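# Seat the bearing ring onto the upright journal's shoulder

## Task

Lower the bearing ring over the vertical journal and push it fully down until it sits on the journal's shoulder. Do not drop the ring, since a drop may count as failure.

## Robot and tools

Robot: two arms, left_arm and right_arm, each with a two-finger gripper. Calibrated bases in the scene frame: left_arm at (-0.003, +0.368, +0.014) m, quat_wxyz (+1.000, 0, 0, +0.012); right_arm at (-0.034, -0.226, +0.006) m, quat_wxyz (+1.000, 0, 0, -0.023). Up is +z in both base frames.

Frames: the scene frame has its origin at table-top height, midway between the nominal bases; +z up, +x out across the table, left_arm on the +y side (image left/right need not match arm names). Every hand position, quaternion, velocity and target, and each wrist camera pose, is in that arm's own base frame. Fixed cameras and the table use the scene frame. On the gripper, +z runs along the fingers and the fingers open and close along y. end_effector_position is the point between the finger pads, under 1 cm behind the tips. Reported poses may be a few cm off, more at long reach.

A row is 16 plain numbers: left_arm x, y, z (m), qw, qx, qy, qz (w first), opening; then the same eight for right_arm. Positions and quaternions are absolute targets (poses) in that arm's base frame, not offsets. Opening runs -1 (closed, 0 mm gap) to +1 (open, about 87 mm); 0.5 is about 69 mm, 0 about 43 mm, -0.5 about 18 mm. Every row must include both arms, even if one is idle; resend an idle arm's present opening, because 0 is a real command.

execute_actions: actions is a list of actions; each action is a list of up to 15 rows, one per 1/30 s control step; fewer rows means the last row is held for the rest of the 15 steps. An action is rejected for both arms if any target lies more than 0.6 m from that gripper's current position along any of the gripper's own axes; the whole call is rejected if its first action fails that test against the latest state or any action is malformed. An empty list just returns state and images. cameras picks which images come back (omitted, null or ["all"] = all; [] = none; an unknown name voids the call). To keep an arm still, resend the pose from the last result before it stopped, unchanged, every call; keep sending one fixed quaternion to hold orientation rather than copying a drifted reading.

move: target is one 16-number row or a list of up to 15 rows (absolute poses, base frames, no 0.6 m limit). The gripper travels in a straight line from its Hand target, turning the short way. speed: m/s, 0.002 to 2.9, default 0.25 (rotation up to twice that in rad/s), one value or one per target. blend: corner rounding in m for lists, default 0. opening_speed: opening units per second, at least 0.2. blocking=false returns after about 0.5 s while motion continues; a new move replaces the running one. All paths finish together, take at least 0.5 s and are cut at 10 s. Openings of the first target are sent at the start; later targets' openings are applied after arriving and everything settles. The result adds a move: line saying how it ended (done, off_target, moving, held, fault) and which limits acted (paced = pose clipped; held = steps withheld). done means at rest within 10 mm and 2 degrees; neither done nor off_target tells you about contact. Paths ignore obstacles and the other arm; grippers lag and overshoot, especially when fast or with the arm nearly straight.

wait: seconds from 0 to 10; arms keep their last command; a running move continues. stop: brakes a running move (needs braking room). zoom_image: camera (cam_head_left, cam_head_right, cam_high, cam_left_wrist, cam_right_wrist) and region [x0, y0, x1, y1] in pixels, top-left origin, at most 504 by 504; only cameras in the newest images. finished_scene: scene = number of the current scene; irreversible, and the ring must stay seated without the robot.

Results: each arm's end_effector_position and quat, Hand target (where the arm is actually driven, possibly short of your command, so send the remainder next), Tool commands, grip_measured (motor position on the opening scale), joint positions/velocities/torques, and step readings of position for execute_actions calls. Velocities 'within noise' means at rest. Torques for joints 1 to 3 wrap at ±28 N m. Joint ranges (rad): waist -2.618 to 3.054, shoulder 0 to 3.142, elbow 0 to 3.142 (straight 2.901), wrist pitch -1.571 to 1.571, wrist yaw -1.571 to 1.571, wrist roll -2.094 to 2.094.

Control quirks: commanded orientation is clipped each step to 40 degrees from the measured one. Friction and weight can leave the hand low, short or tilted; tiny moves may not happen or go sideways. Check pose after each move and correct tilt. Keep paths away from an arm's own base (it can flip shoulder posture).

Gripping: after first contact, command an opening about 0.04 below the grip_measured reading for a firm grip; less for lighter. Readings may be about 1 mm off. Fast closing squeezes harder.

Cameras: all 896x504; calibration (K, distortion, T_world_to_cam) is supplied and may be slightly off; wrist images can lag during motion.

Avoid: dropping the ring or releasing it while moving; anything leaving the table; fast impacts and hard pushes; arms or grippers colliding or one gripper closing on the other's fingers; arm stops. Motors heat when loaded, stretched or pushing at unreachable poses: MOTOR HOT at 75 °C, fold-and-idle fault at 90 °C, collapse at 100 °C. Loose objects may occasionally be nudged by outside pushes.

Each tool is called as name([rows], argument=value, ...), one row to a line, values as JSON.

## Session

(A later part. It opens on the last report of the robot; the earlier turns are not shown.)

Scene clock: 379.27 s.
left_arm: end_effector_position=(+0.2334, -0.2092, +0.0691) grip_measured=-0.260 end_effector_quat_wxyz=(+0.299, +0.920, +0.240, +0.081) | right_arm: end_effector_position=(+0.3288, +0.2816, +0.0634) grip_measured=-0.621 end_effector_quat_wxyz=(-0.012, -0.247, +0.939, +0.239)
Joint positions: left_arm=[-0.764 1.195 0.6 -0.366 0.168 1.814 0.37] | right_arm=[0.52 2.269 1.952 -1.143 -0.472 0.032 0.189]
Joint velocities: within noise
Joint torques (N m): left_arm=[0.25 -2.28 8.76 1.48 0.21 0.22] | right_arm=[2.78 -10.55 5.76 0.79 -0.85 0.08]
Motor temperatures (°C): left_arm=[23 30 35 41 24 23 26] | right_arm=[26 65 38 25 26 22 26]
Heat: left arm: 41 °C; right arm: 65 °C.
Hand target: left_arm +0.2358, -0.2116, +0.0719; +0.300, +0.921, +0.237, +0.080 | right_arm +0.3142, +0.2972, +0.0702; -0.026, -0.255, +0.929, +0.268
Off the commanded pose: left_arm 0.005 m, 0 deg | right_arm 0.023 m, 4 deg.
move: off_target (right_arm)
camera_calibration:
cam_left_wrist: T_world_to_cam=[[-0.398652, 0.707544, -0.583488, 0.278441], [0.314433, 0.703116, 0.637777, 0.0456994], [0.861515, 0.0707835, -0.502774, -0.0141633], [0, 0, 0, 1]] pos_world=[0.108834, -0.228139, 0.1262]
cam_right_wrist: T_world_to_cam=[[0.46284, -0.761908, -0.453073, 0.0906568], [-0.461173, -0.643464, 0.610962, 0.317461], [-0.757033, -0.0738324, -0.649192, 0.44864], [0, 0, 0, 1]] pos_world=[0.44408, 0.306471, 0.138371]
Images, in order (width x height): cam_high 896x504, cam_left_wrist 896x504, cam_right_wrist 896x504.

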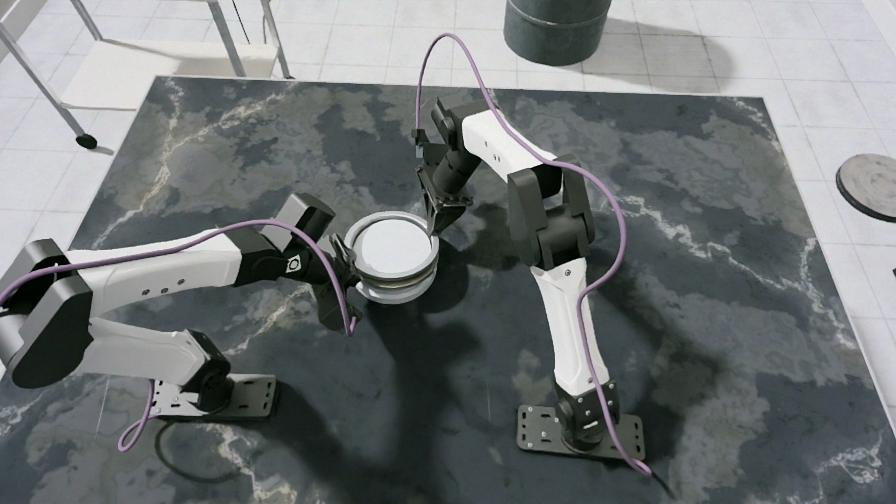

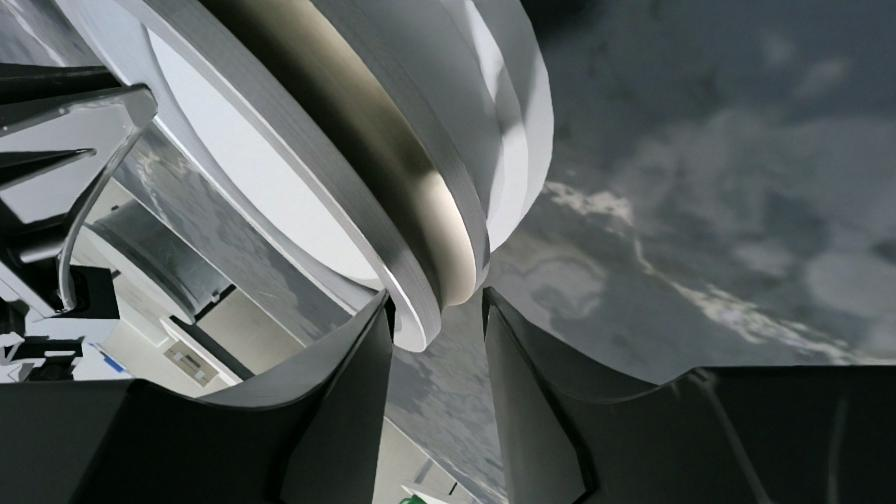

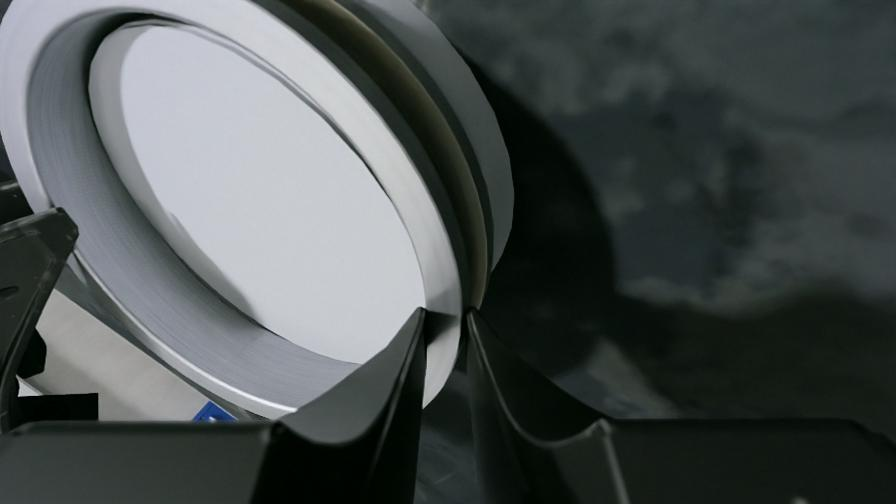

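move([
  [0.2200, -0.1820, 0.118, 0.300, 0.921, 0.237, 0.080, -0.26, 0.3140, 0.2980, 0.070, -0.025, -0.255, 0.928, 0.269, -1],
  [0.2050, -0.2200, 0.170, 0.08, 0.963, 0.247, 0.02, -1, 0.3140, 0.2980, 0.070, -0.025, -0.255, 0.928, 0.269, -1],
  [0.1900, -0.2800, 0.150, 0.0, 0.969, 0.247, 0.0, -1, 0.3140, 0.2980, 0.070, -0.025, -0.255, 0.928, 0.269, -1],
], speed=[0.08, 0.12, 0.12], cameras=["cam_high", "cam_left_wrist", "cam_right_wrist", "cam_head_left"])

zoom_image(camera="cam_high", region=[340, 190, 460, 310])

Scene clock: 394.10 s.
left_arm: end_effector_position=(+0.1875, -0.2780, +0.1473) grip_measured=-0.981 end_effector_quat_wxyz=(+0.001, +0.970, +0.245, -0.006) | right_arm: end_effector_position=(+0.3288, +0.2816, +0.0634) grip_measured=-0.621 end_effector_quat_wxyz=(-0.012, -0.247, +0.939, +0.239)
Joint positions: left_arm=[-1.095 1.813 1.682 -1.441 0.013 1.551 0.009] | right_arm=[0.52 2.269 1.952 -1.143 -0.472 0.032 0.189]
Joint velocities: within noise
Joint torques (N m): left_arm=[-0.23 -7.56 8.64 0.22 -0.03 0.1] | right_arm=[2.77 -10.52 5.78 0.78 -0.85 0.07]
Motor temperatures (°C): left_arm=[23 30 36 40 24 23 25] | right_arm=[26 64 38 25 26 22 26]
Heat: left arm: 40 °C; right arm: 64 °C.
Hand target: left_arm +0.1900, -0.2800, +0.1500; +0.000, +0.969, +0.247, +0.000 | right_arm +0.3142, +0.2972, +0.0702; -0.026, -0.255, +0.929, +0.268
Off the commanded pose: left_arm 0.004 m, 1 deg | right_arm 0.023 m, 4 deg.
move: off_target (right_arm)
camera_calibration:
cam_left_wrist: T_world_to_cam=[[-0.478057, 0.878293, 0.00794388, 0.329756], [0.55747, 0.296418, 0.775477, -0.120265], [0.678741, 0.37515, -0.631326, 0.207429], [0, 0, 0, 1]] pos_world=[0.0838957, -0.331791, 0.221598]
cam_right_wrist: T_world_to_cam=[[0.46284, -0.761908, -0.453073, 0.0906568], [-0.461173, -0.643464, 0.610962, 0.317461], [-0.757033, -0.0738324, -0.649192, 0.44864], [0, 0, 0, 1]] pos_world=[0.44408, 0.306471, 0.138371]
Images, in order (width x height): cam_head_left 896x504, cam_high 896x504, cam_left_wrist 896x504, cam_right_wrist 896x504.

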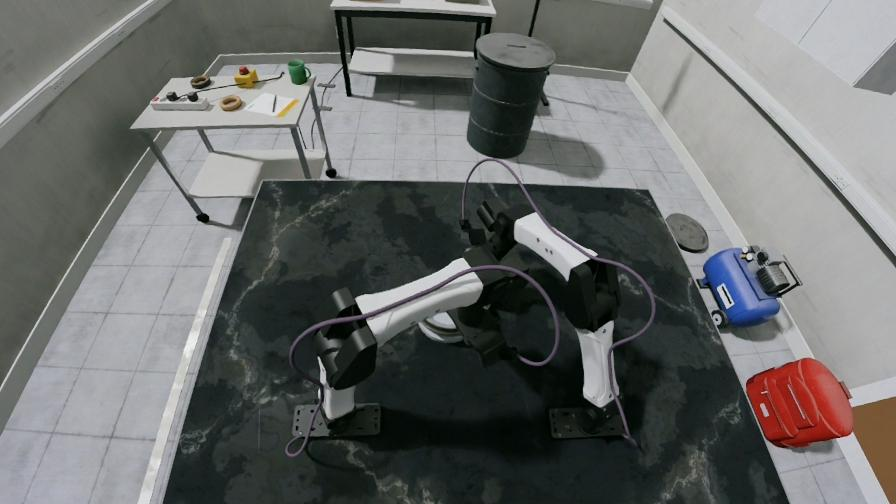

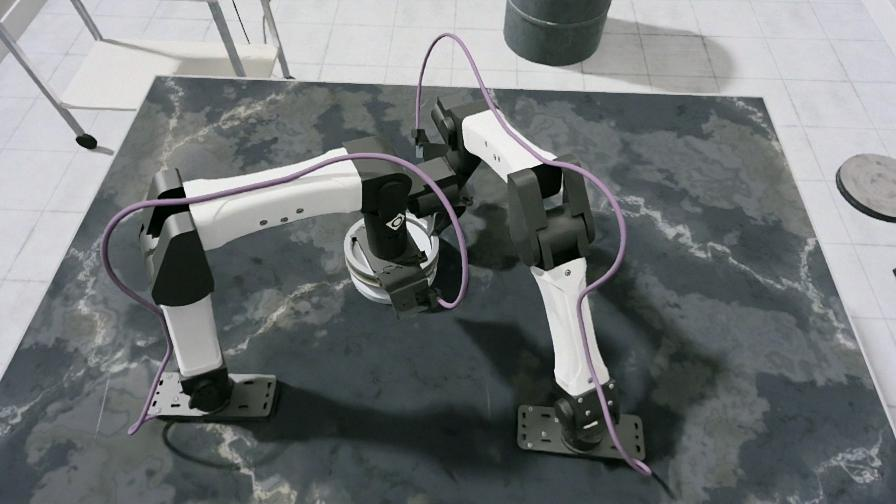

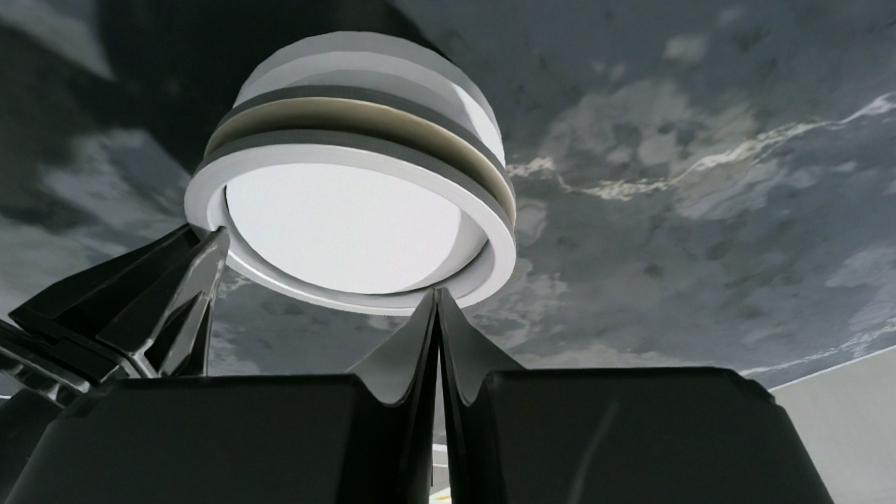

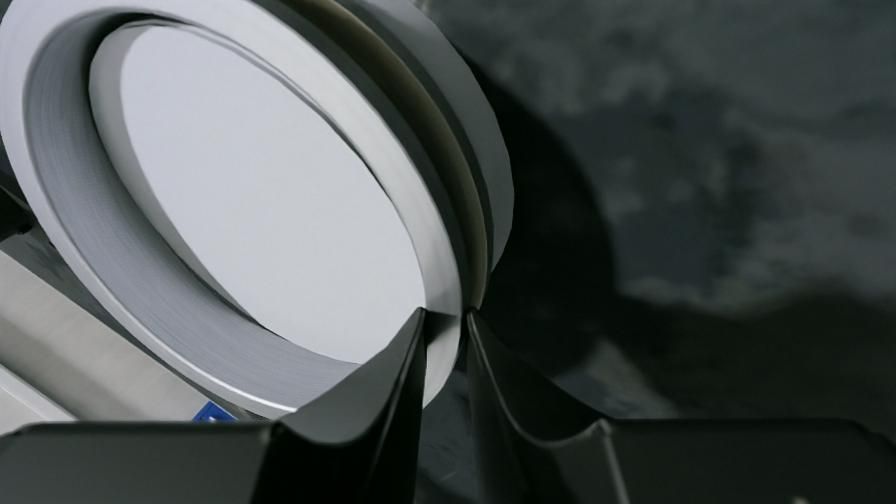

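Scaled by 4.200 from the camera's 896x504 image, which has a finer 1280x720 frame.

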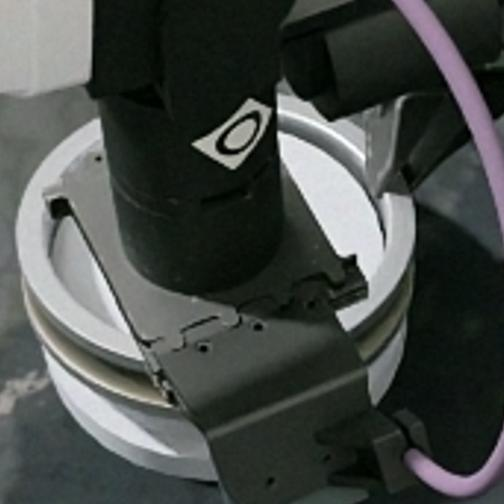

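move([
  [0.1960, -0.3000, 0.118, 0.0, 0.969, 0.247, 0.0, -1, 0.3140, 0.2980, 0.070, -0.025, -0.255, 0.928, 0.269, -1],
], speed=0.08, cameras=["cam_high", "cam_left_wrist"])

zoom_image(camera="cam_left_wrist", region=[160, 20, 560, 340])

Scene clock: 403.87 s.
left_arm: end_effector_position=(+0.1951, -0.2994, +0.1237) grip_measured=-0.981 end_effector_quat_wxyz=(+0.006, +0.969, +0.246, -0.005) | right_arm: end_effector_position=(+0.3288, +0.2816, +0.0634) grip_measured=-0.621 end_effector_quat_wxyz=(-0.012, -0.247, +0.939, +0.239)
Joint positions: left_arm=[-1.104 1.886 1.682 -1.357 0.013 1.54 0.009] | right_arm=[0.52 2.269 1.952 -1.143 -0.472 0.032 0.189]
Joint velocities: within noise
Joint torques (N m): left_arm=[-0.4 -8.16 5.81 0.47 -0.03 0.1] | right_arm=[2.78 -10.55 5.78 0.79 -0.86 0.07]
Motor temperatures (°C): left_arm=[23 31 36 38 24 23 25] | right_arm=[26 64 38 25 26 22 26]
Heat: left arm: 38 °C; right arm: 64 °C.
Hand target: left_arm +0.1959, -0.2999, +0.1181; +0.000, +0.969, +0.247, +0.000 | right_arm +0.3142, +0.2972, +0.0702; -0.026, -0.255, +0.929, +0.268
Off the commanded pose: left_arm 0.006 m, 1 deg | right_arm 0.023 m, 4 deg.
move: off_target (right_arm)
camera_calibration:
cam_left_wrist: T_world_to_cam=[[-0.480366, 0.877063, -0.00302366, 0.353708], [0.55281, 0.305446, 0.775309, -0.0962753], [0.680918, 0.370761, -0.631575, 0.19361], [0, 0, 0, 1]] pos_world=[0.0912985, -0.3526, 0.197992]
Images, in order (width x height): cam_high 896x504, cam_left_wrist 896x504.

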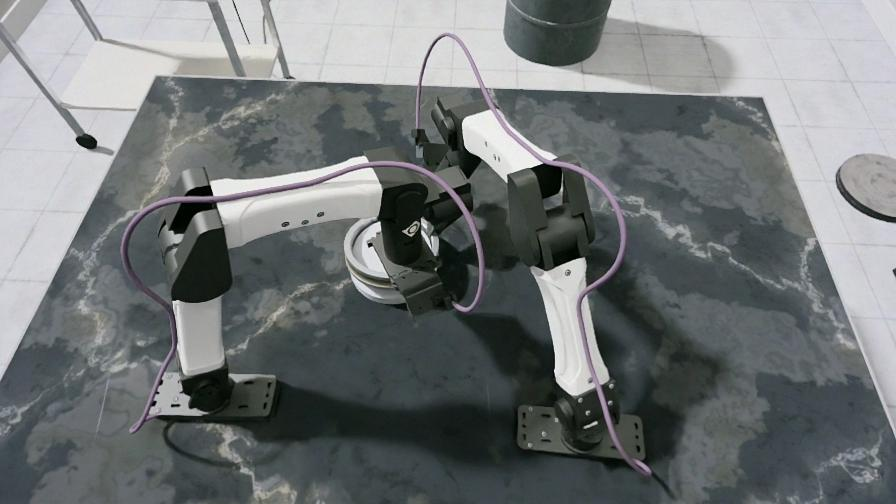

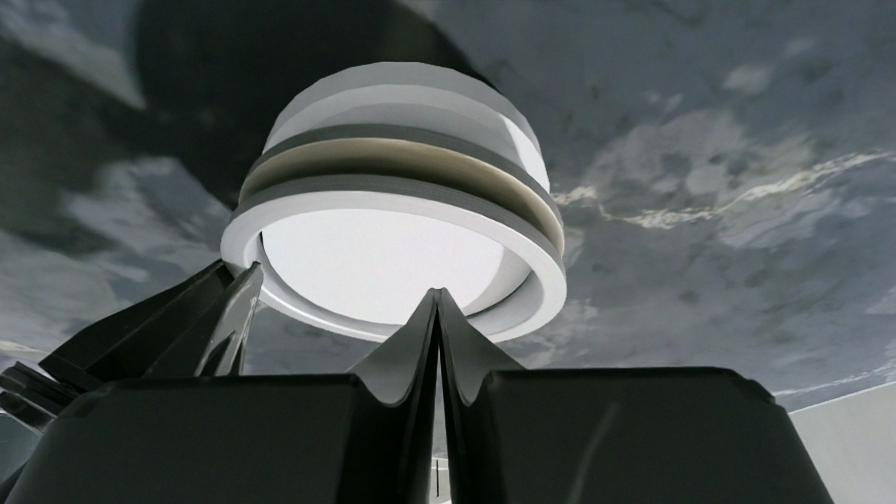

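Scaled by 1.260 from the camera's 896x504 image, which has a finer 1280x720 frame.

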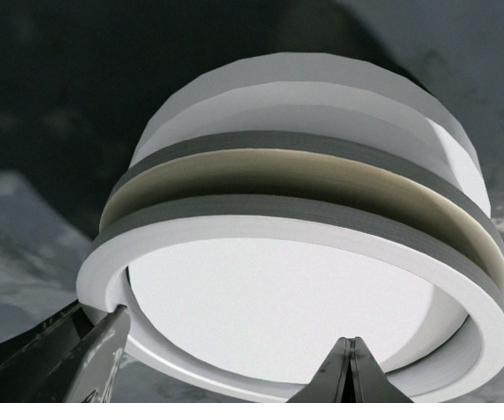

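move([
  [0.1900, -0.3010, 0.100, 0.0, 0.969, 0.247, 0.0, -1, 0.3140, 0.2980, 0.070, -0.025, -0.255, 0.928, 0.269, -1],
  [0.1900, -0.3010, 0.078, 0.0, 0.969, 0.247, 0.0, -1, 0.3140, 0.2980, 0.070, -0.025, -0.255, 0.928, 0.269, -1],
], speed=[0.06,0.025], cameras=["cam_high", "cam_left_wrist"])

zoom_image(camera="cam_left_wrist", region=[160, 120, 560, 440])

Scene clock: 410.90 s.
left_arm: end_effector_position=(+0.1905, -0.3007, +0.0873) grip_measured=-0.981 end_effector_quat_wxyz=(+0.007, +0.969, +0.247, -0.001) | right_arm: end_effector_position=(+0.3288, +0.2816, +0.0634) grip_measured=-0.621 end_effector_quat_wxyz=(-0.012, -0.247, +0.939, +0.239)
Joint positions: left_arm=[-1.121 1.886 1.537 -1.209 0.005 1.522 0.009] | right_arm=[0.52 2.269 1.952 -1.143 -0.472 0.032 0.189]
Joint velocities: within noise
Joint torques (N m): left_arm=[-0.34 -7.9 4.9 0.58 0.06 0.12] | right_arm=[2.77 -10.54 5.78 0.79 -0.86 0.07]
Motor temperatures (°C): left_arm=[23 31 36 38 24 23 25] | right_arm=[26 64 38 25 26 22 26]
Heat: left arm: 38 °C; right arm: 64 °C.
Hand target: left_arm +0.1900, -0.3008, +0.0782; +0.000, +0.969, +0.247, +0.000 | right_arm +0.3142, +0.2972, +0.0702; -0.026, -0.255, +0.929, +0.268
Off the commanded pose: left_arm 0.009 m, 1 deg | right_arm 0.023 m, 4 deg.
move: off_target (right_arm)
camera_calibration:
cam_left_wrist: T_world_to_cam=[[-0.481405, 0.876481, -0.0055, 0.35283], [0.546275, 0.304936, 0.780127, -0.06446], [0.685443, 0.372552, -0.625598, 0.173405], [0, 0, 0, 1]] pos_world=[0.0862077, -0.354195, 0.160709]
Images, in order (width x height): cam_high 896x504, cam_left_wrist 896x504.

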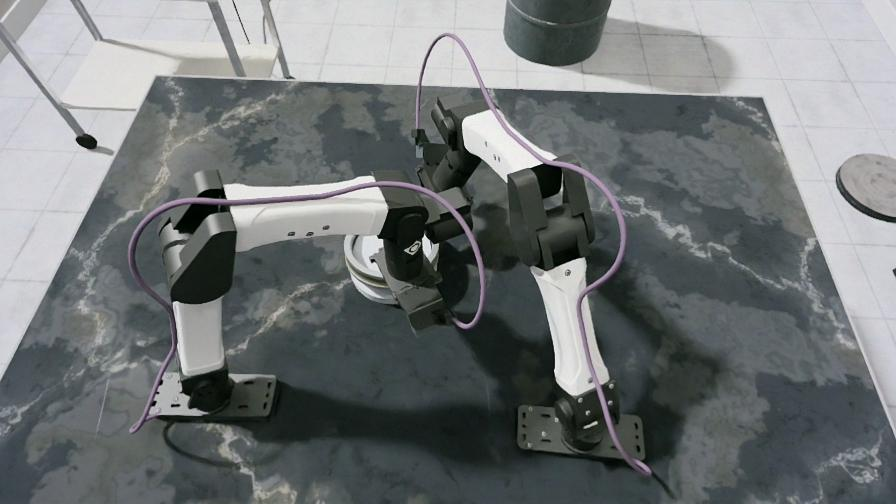

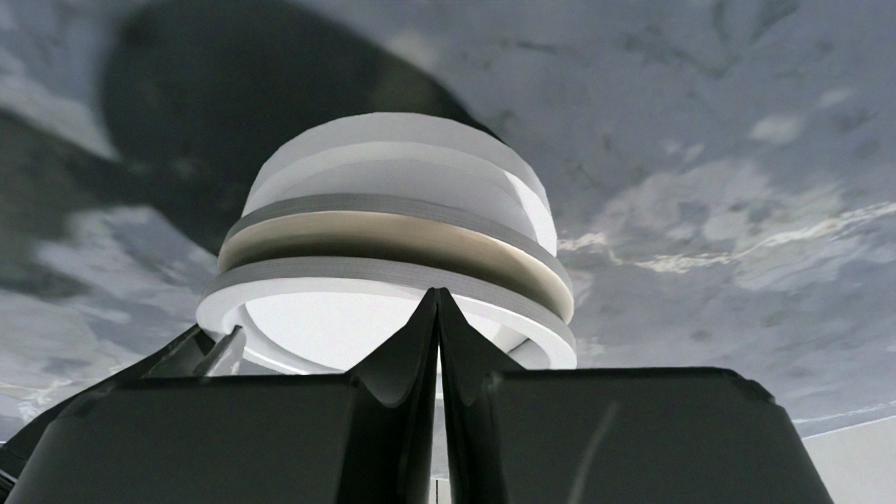

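Scaled by 1.260 from the camera's 896x504 image, which has a finer 1280x720 frame.

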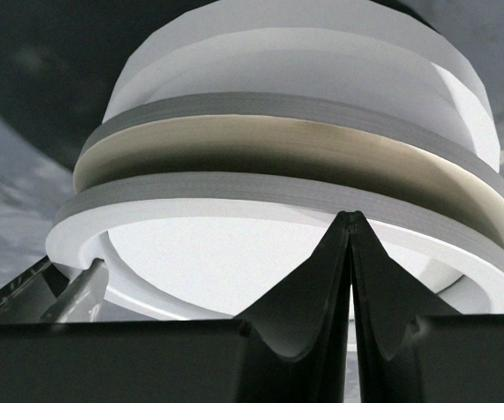

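move([
  [0.1900, -0.3010, 0.066, 0.0, 0.969, 0.247, 0.0, -1, 0.3140, 0.2980, 0.070, -0.025, -0.255, 0.928, 0.269, -1],
], speed=0.02, cameras=["cam_high", "cam_left_wrist"])

zoom_image(camera="cam_left_wrist", region=[160, 120, 560, 440])

Scene clock: 415.57 s.
left_arm: end_effector_position=(+0.1953, -0.3027, +0.0816) grip_measured=-0.981 end_effector_quat_wxyz=(+0.013, +0.969, +0.246, +0.012) | right_arm: end_effector_position=(+0.3279, +0.2810, +0.0635) grip_measured=-0.621 end_effector_quat_wxyz=(-0.014, -0.247, +0.939, +0.239)
Joint positions: left_arm=[-1.123 1.886 1.509 -1.163 -0.019 1.521 0.009] | right_arm=[0.52 2.269 1.952 -1.148 -0.472 0.032 0.189]
Joint velocities: within noise
Joint torques (N m): left_arm=[-0.18 -7.28 3.84 0.65 0.27 0.13] | right_arm=[2.8 -10.54 5.76 0.81 -0.85 0.07]
Motor temperatures (°C): left_arm=[23 32 35 38 24 23 25] | right_arm=[26 64 38 25 26 22 26]
Heat: left arm: 38 °C; right arm: 64 °C.
Hand target: left_arm +0.1898, -0.3006, +0.0665; +0.000, +0.969, +0.247, +0.000 | right_arm +0.3141, +0.2972, +0.0702; -0.026, -0.255, +0.929, +0.268
Off the commanded pose: left_arm 0.017 m, 2 deg | right_arm 0.023 m, 4 deg.
move: off_target (left_arm, right_arm)
camera_calibration:
cam_left_wrist: T_world_to_cam=[[-0.48043, 0.876667, -0.0253524, 0.358333], [0.52361, 0.309898, 0.793597, -0.0570658], [0.703576, 0.367993, -0.607916, 0.161014], [0, 0, 0, 1]] pos_world=[0.0887483, -0.355706, 0.152255]
Images, in order (width x height): cam_high 896x504, cam_left_wrist 896x504.

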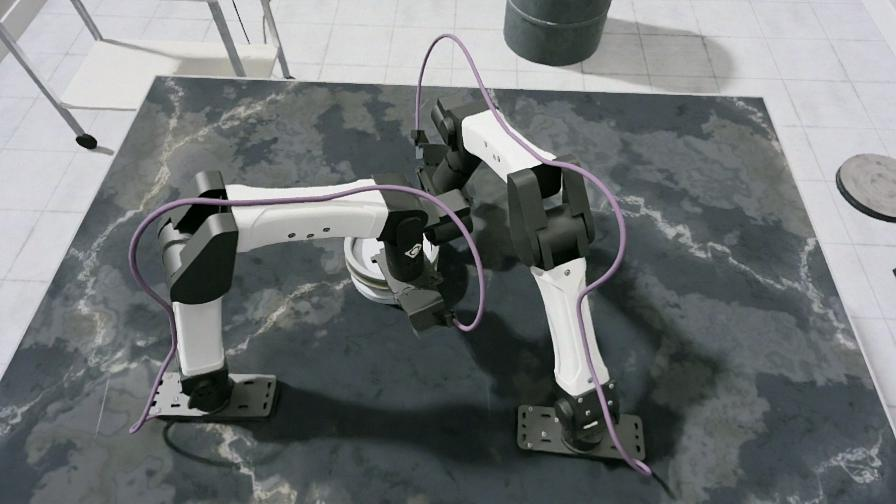

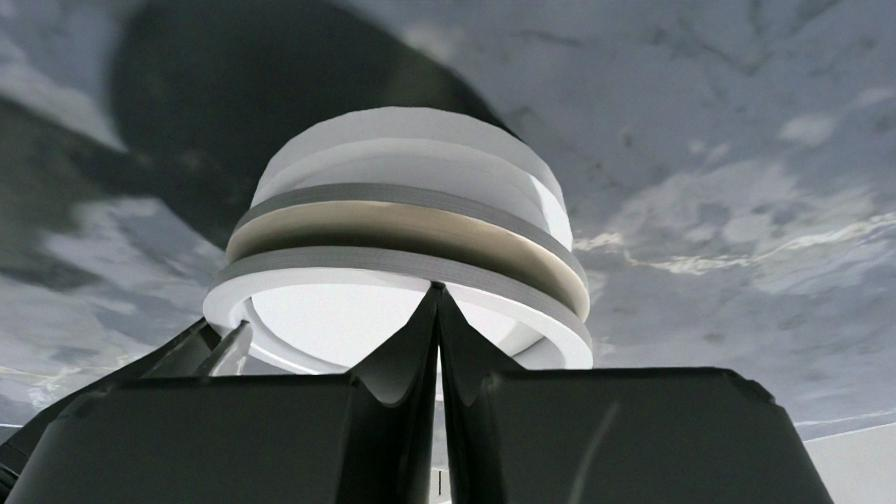

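Scaled by 1.260 from the camera's 896x504 image, which has a finer 1280x720 frame.

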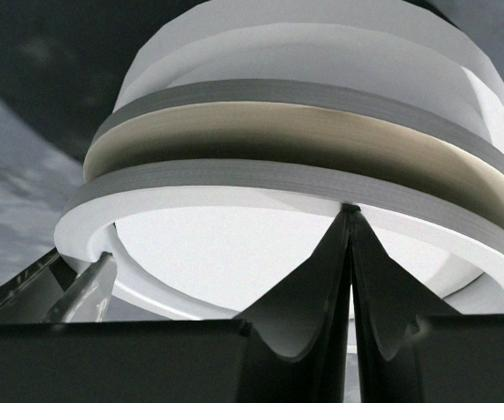

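move([
  [0.1820, -0.3000, 0.062, 0.0, 0.969, 0.247, 0.0, -1, 0.3140, 0.2980, 0.070, -0.025, -0.255, 0.928, 0.269, -1],
  [0.1820, -0.3000, 0.052, 0.0, 0.969, 0.247, 0.0, -1, 0.3140, 0.2980, 0.070, -0.025, -0.255, 0.928, 0.269, -1],
], speed=0.02, cameras=["cam_high", "cam_left_wrist", "cam_right_wrist"])

zoom_image(camera="cam_left_wrist", region=[160, 120, 560, 440])

Scene clock: 420.33 s.
left_arm: end_effector_position=(+0.1928, -0.3027, +0.0756) grip_measured=-0.981 end_effector_quat_wxyz=(+0.020, +0.969, +0.247, +0.026) | right_arm: end_effector_position=(+0.3267, +0.2809, +0.0636) grip_measured=-0.621 end_effector_quat_wxyz=(-0.016, -0.247, +0.939, +0.238)
Joint positions: left_arm=[-1.141 1.87 1.459 -1.112 -0.044 1.503 0.009] | right_arm=[0.521 2.269 1.952 -1.152 -0.472 0.032 0.189]
Joint velocities: within noise
Joint torques (N m): left_arm=[-0.21 -6.23 2.7 0.74 0.51 0.12] | right_arm=[2.66 -10.55 5.78 0.85 -0.86 0.07]
Motor temperatures (°C): left_arm=[23 32 35 37 24 23 25] | right_arm=[26 64 38 25 26 22 26]
Heat: left arm: 37 °C; right arm: 64 °C.
Hand target: left_arm +0.1817, -0.2990, +0.0532; -0.001, +0.969, +0.248, +0.000 | right_arm +0.3140, +0.2972, +0.0703; -0.026, -0.255, +0.929, +0.268
Off the commanded pose: left_arm 0.026 m, 4 deg | right_arm 0.022 m, 4 deg.
move: off_target (left_arm, right_arm)
camera_calibration:
cam_left_wrist: T_world_to_cam=[[-0.480223, 0.876012, -0.0445958, 0.358216], [0.499317, 0.314815, 0.807201, -0.0459535], [0.721157, 0.36537, -0.588589, 0.153479], [0, 0, 0, 1]] pos_world=[0.0842864, -0.355411, 0.143405]
cam_right_wrist: T_world_to_cam=[[0.460288, -0.763355, -0.453238, 0.0925109], [-0.455767, -0.641309, 0.617251, 0.313267], [-0.761847, -0.0775418, -0.643099, 0.449409], [0, 0, 0, 1]] pos_world=[0.442576, 0.306367, 0.13758]
Images, in order (width x height): cam_high 896x504, cam_left_wrist 896x504, cam_right_wrist 896x504.

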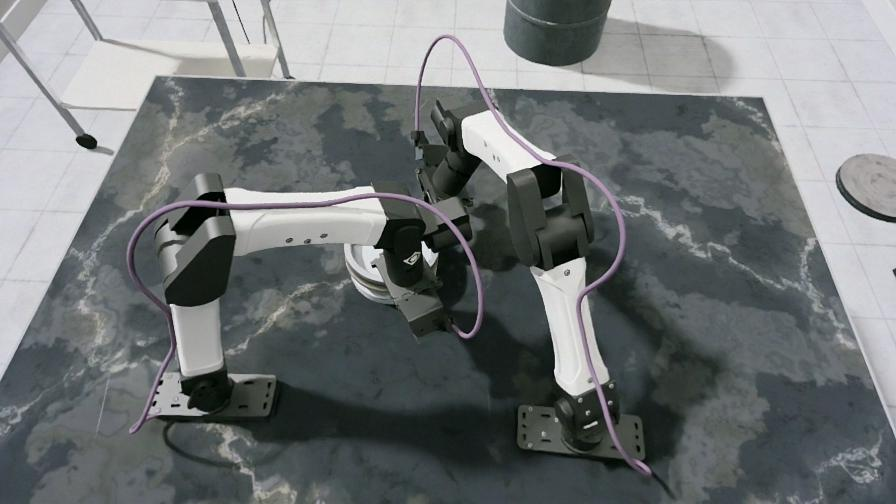

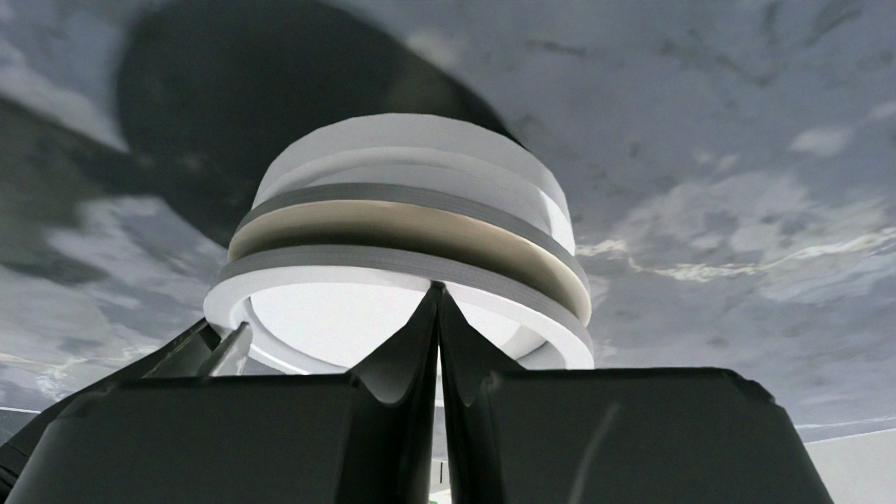

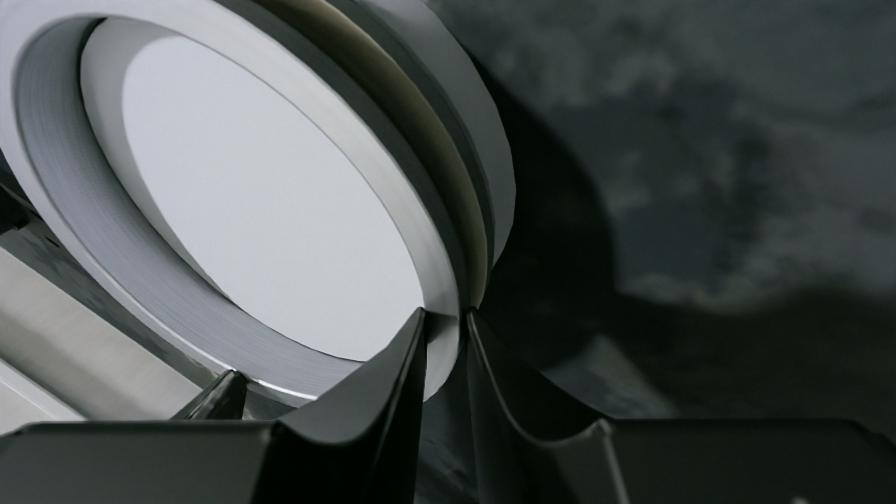

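Scaled by 1.260 from the camera's 896x504 image, which has a finer 1280x720 frame.

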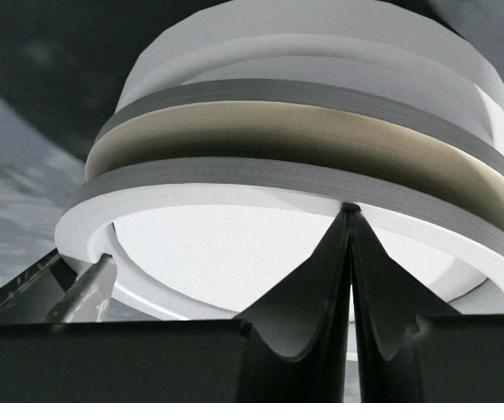

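move([
  [0.1790, -0.3000, 0.041, 0.0, 0.969, 0.247, 0.0, -1, 0.3140, 0.2980, 0.070, -0.025, -0.255, 0.928, 0.269, -1],
], speed=0.02, cameras=["cam_high", "cam_left_wrist", "cam_right_wrist"])

zoom_image(camera="cam_left_wrist", region=[160, 120, 560, 440])

Scene clock: 424.50 s.
left_arm: end_effector_position=(+0.1849, -0.2998, +0.0540) grip_measured=-0.981 end_effector_quat_wxyz=(+0.010, +0.969, +0.246, +0.015) | right_arm: end_effector_position=(+0.3249, +0.2821, +0.0594) grip_measured=-0.622 end_effector_quat_wxyz=(-0.017, -0.252, +0.939, +0.233)
Joint positions: left_arm=[-1.149 1.886 1.397 -1.058 -0.026 1.495 0.009] | right_arm=[0.53 2.271 1.943 -1.143 -0.462 0.029 0.189]
Joint velocities: within noise
Joint torques (N m): left_arm=[-0.23 -6.97 4.98 0.59 0.34 0.12] | right_arm=[1.85 -10.76 6.54 0.75 -0.94 0.1]
Motor temperatures (°C): left_arm=[23 32 35 37 24 23 25] | right_arm=[26 63 38 25 26 22 26]
Heat: left arm: 37 °C; right arm: 63 °C.
Hand target: left_arm +0.1789, -0.2997, +0.0414; +0.000, +0.969, +0.247, +0.000 | right_arm +0.3141, +0.2973, +0.0703; -0.025, -0.255, +0.929, +0.268
Off the commanded pose: left_arm 0.014 m, 2 deg | right_arm 0.022 m, 4 deg.
move: off_target (left_arm, right_arm)
camera_calibration:
cam_left_wrist: T_world_to_cam=[[-0.479856, 0.877131, -0.0194806, 0.349802], [0.521213, 0.302863, 0.797879, -0.0325715], [0.705745, 0.372714, -0.602502, 0.151156], [0, 0, 0, 1]] pos_world=[0.0781536, -0.353296, 0.123874]
cam_right_wrist: T_world_to_cam=[[0.469421, -0.763056, -0.444286, 0.0887666], [-0.451844, -0.639889, 0.621595, 0.313812], [-0.758605, -0.0910418, -0.645159, 0.448254], [0, 0, 0, 1]] pos_world=[0.440172, 0.309348, 0.133569]
Images, in order (width x height): cam_high 896x504, cam_left_wrist 896x504, cam_right_wrist 896x504.

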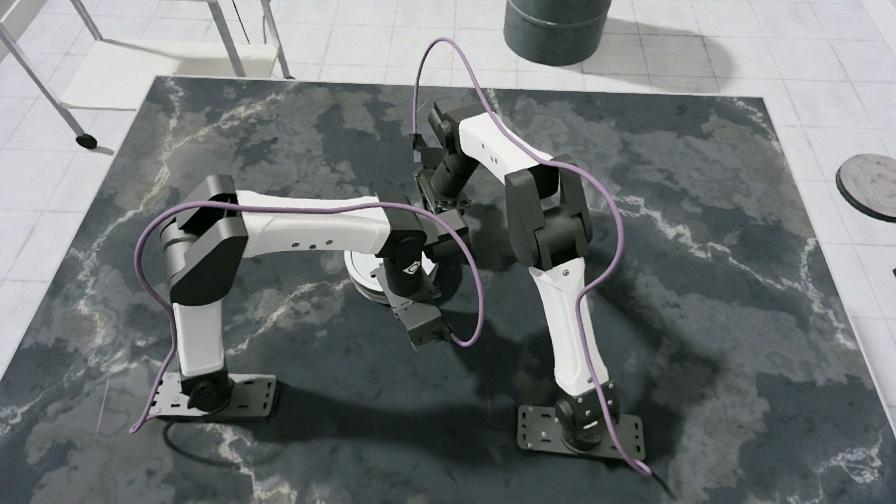

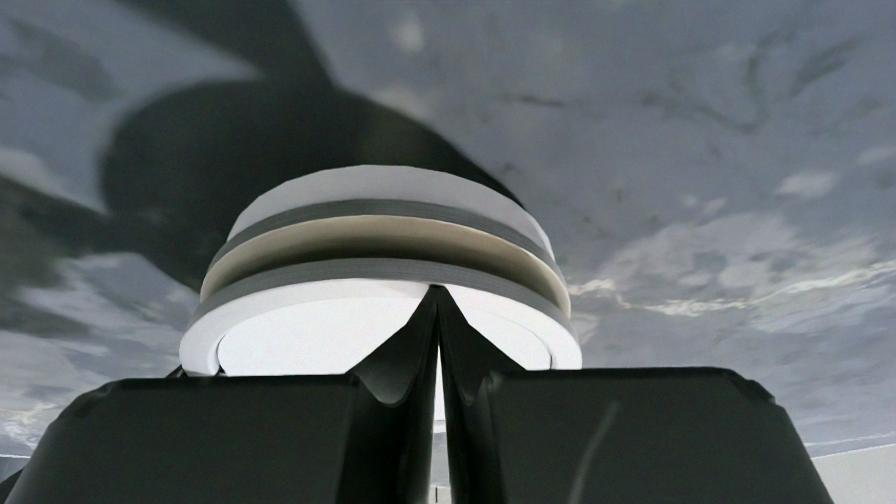

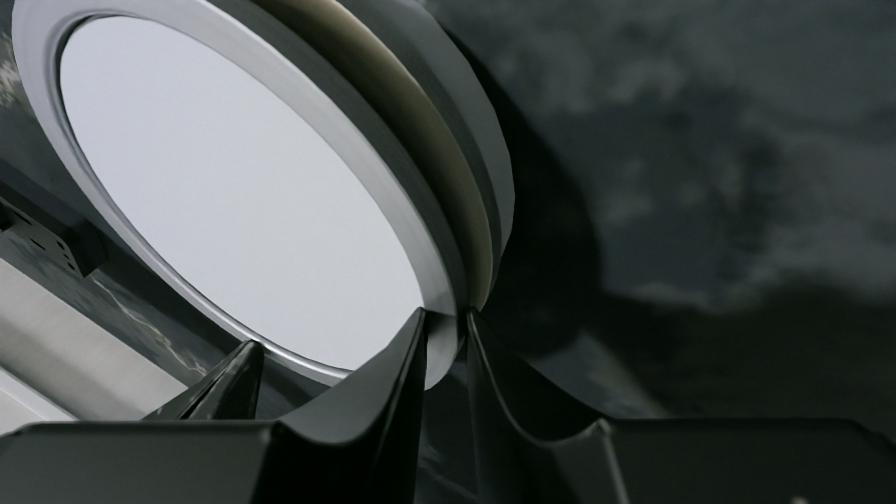

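Scaled by 1.260 from the camera's 896x504 image, which has a finer 1280x720 frame.

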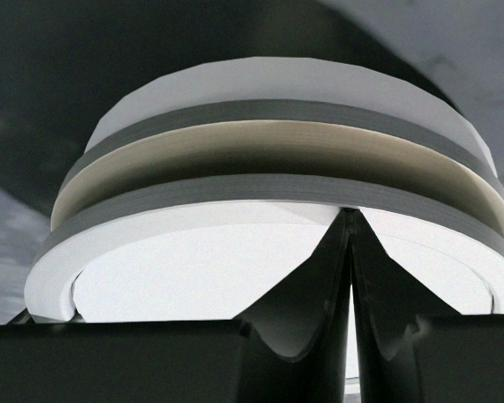

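move([
  [0.1790, -0.3000, 0.039, 0.0, 0.969, 0.247, 0.0, -1, 0.3160, 0.2920, 0.054, -0.025, -0.255, 0.928, 0.269, -1],
], speed=0.02, cameras=["cam_left_wrist", "cam_right_wrist"])

zoom_image(camera="cam_left_wrist", region=[160, 120, 560, 440])

zoom_image(camera="cam_right_wrist", region=[160, 0, 660, 440])

Scene clock: 430.70 s.
left_arm: end_effector_position=(+0.1848, -0.3000, +0.0540) grip_measured=-0.981 end_effector_quat_wxyz=(+0.010, +0.969, +0.246, +0.015) | right_arm: end_effector_position=(+0.3246, +0.2816, +0.0561) grip_measured=-0.621 end_effector_quat_wxyz=(-0.021, -0.245, +0.937, +0.250)
Joint positions: left_arm=[-1.149 1.886 1.397 -1.057 -0.025 1.495 0.009] | right_arm=[0.516 2.271 1.917 -1.121 -0.498 0.028 0.189]
Joint velocities: within noise
Joint torques (N m): left_arm=[-0.21 -6.8 4.46 0.66 0.32 0.12] | right_arm=[1.95 -10.33 3.92 1.07 -0.63 -0.05]
Motor temperatures (°C): left_arm=[23 32 35 37 24 23 25] | right_arm=[26 62 38 25 26 22 26]
Heat: left arm: 37 °C; right arm: 62 °C.
Hand target: left_arm +0.1788, -0.2996, +0.0395; +0.000, +0.969, +0.247, +0.000 | right_arm +0.3159, +0.2916, +0.0542; -0.026, -0.255, +0.928, +0.269
Off the commanded pose: left_arm 0.016 m, 2 deg | right_arm 0.014 m, 3 deg.
move: off_target (left_arm, right_arm)
camera_calibration:
cam_left_wrist: T_world_to_cam=[[-0.480507, 0.876758, -0.0201829, 0.349985], [0.521265, 0.304036, 0.797399, -0.032118], [0.705262, 0.372635, -0.603115, 0.151377], [0, 0, 0, 1]] pos_world=[0.0781519, -0.353495, 0.123972]
cam_right_wrist: T_world_to_cam=[[0.453287, -0.75366, -0.475949, 0.0913576], [-0.445509, -0.654034, 0.61136, 0.31795], [-0.772044, -0.0650825, -0.632228, 0.442111], [0, 0, 0, 1]] pos_world=[0.441567, 0.305577, 0.128614]
Images, in order (width x height): cam_left_wrist 896x504, cam_right_wrist 896x504.

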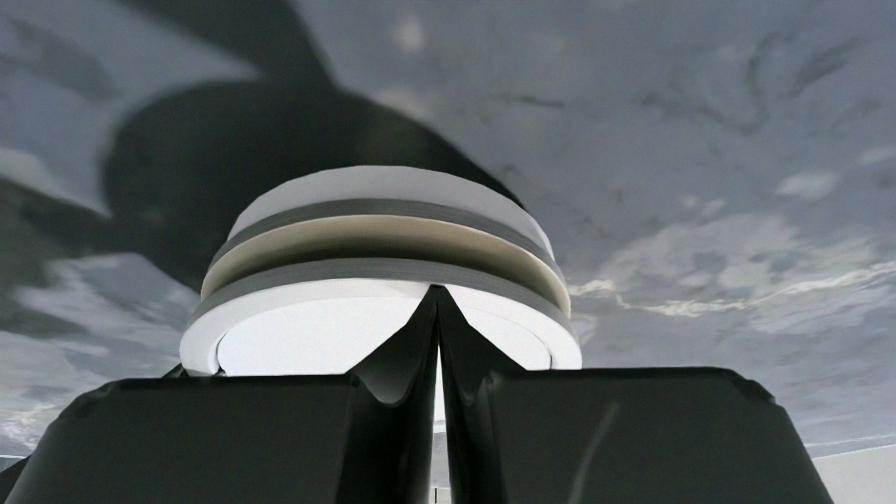

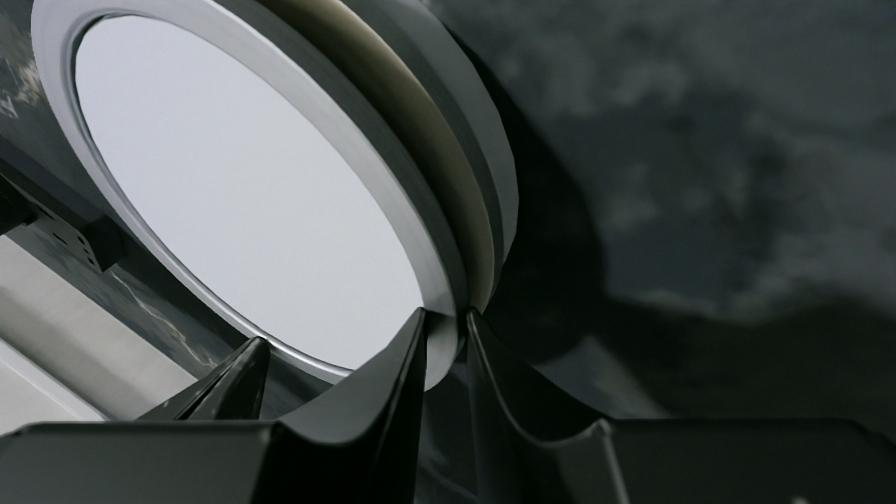

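Scaled by 1.260 from the camera's 896x504 image, which has a finer 1280x720 frame.

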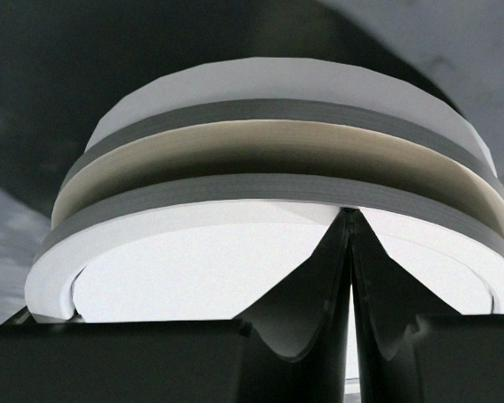

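Scaled by 1.008 from the camera's 896x504 image, which has a finer 1280x720 frame.

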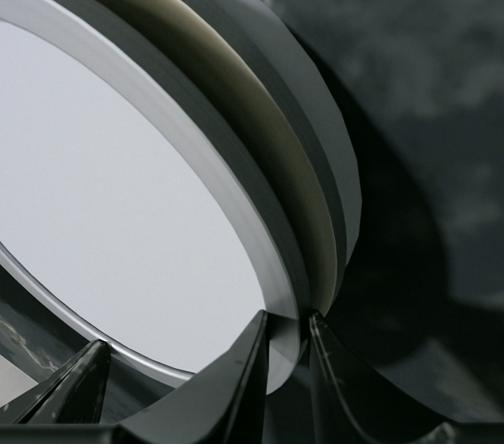

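move([
  [0.1800, -0.3000, 0.046, 0.0, 0.969, 0.247, 0.0, -1, 0.3246, 0.2816, 0.058, -0.021, -0.245, 0.937, 0.250, -1],
  [0.1800, -0.3000, 0.046, 0.0, 0.969, 0.247, 0.0, -1, 0.3246, 0.2816, 0.058, -0.021, -0.245, 0.937, 0.250, -0.2],
  [0.1800, -0.3000, 0.046, 0.0, 0.969, 0.247, 0.0, -1, 0.3400, 0.2510, 0.107, -0.021, -0.245, 0.937, 0.250, -0.2],
], speed=0.04, opening_speed=0.4, cameras=["cam_high", "cam_left_wrist", "cam_right_wrist"])

zoom_image(camera="cam_high", region=[340, 190, 460, 310])

Scene clock: 441.67 s.
left_arm: end_effector_position=(+0.1846, -0.2999, +0.0540) grip_measured=-0.981 end_effector_quat_wxyz=(+0.010, +0.969, +0.247, +0.014) | right_arm: end_effector_position=(+0.3369, +0.2510, +0.1035) grip_measured=-0.200 end_effector_quat_wxyz=(-0.024, -0.241, +0.938, +0.247)
Joint positions: left_arm=[-1.149 1.886 1.397 -1.058 -0.024 1.494 0.009] | right_arm=[0.443 2.271 2.107 -1.355 -0.498 -0.047 0.4]
Joint velocities: within noise
Joint torques (N m): left_arm=[-0.01 -7.28 6.5 0.37 0.32 0.16] | right_arm=[-0.17 -9.2 8.81 0.52 -0.33 -0.11]
Motor temperatures (°C): left_arm=[23 33 34 36 24 23 25] | right_arm=[26 60 38 25 26 22 26]
Heat: left arm: 36 °C; right arm: 60 °C.
Hand target: left_arm +0.1799, -0.2999, +0.0462; +0.000, +0.969, +0.247, +0.000 | right_arm +0.3399, +0.2510, +0.1070; -0.020, -0.245, +0.937, +0.250
Off the commanded pose: left_arm 0.009 m, 2 deg | right_arm 0.005 m, 1 deg.
move: done
camera_calibration:
cam_left_wrist: T_world_to_cam=[[-0.48081, 0.87661, -0.0193972, 0.349811], [0.522016, 0.303954, 0.796938, -0.032174], [0.7045, 0.37305, -0.603749, 0.151793], [0, 0, 0, 1]] pos_world=[0.07805, -0.353494, 0.124071]
cam_right_wrist: T_world_to_cam=[[0.444941, -0.760813, -0.472431, 0.0895015], [-0.446542, -0.645746, 0.619364, 0.271853], [-0.776291, -0.0646202, -0.627054, 0.480358], [0, 0, 0, 1]] pos_world=[0.454469, 0.274683, 0.175118]
Images, in order (width x height): cam_high 896x504, cam_left_wrist 896x504, cam_right_wrist 896x504.

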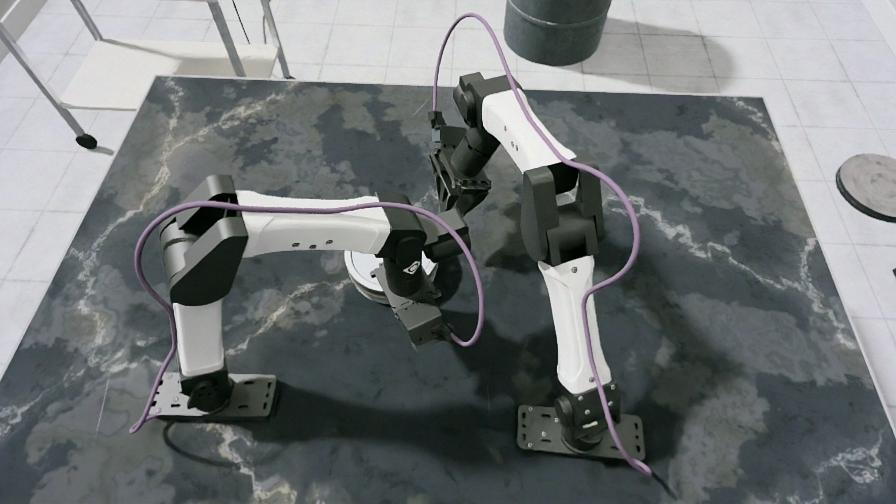

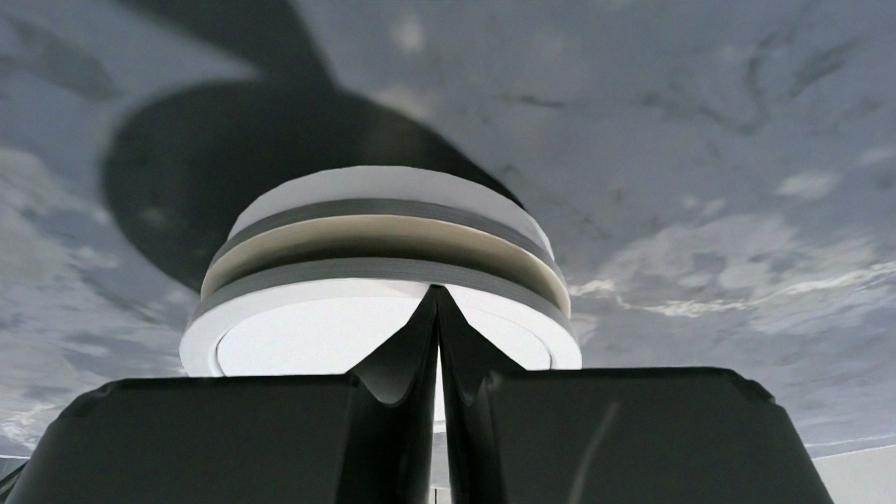

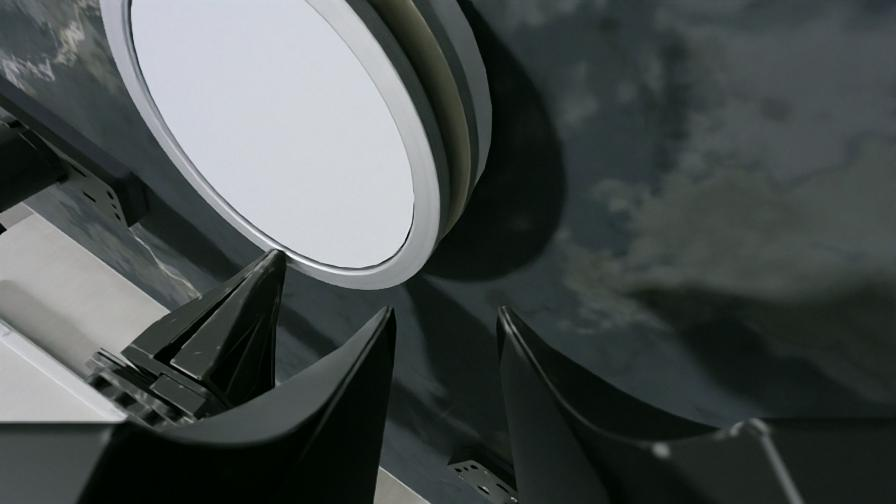

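Scaled by 4.200 from the camera's 896x504 image, which has a finer 1280x720 frame.

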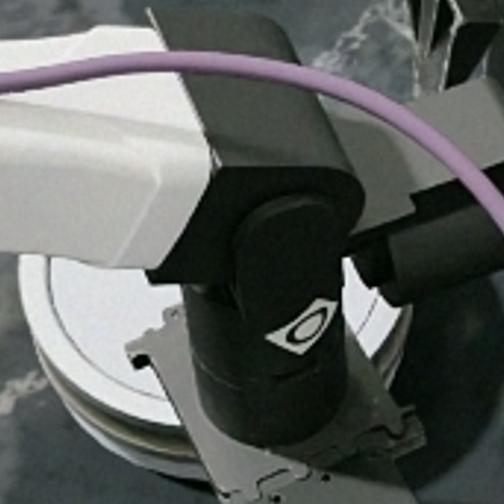

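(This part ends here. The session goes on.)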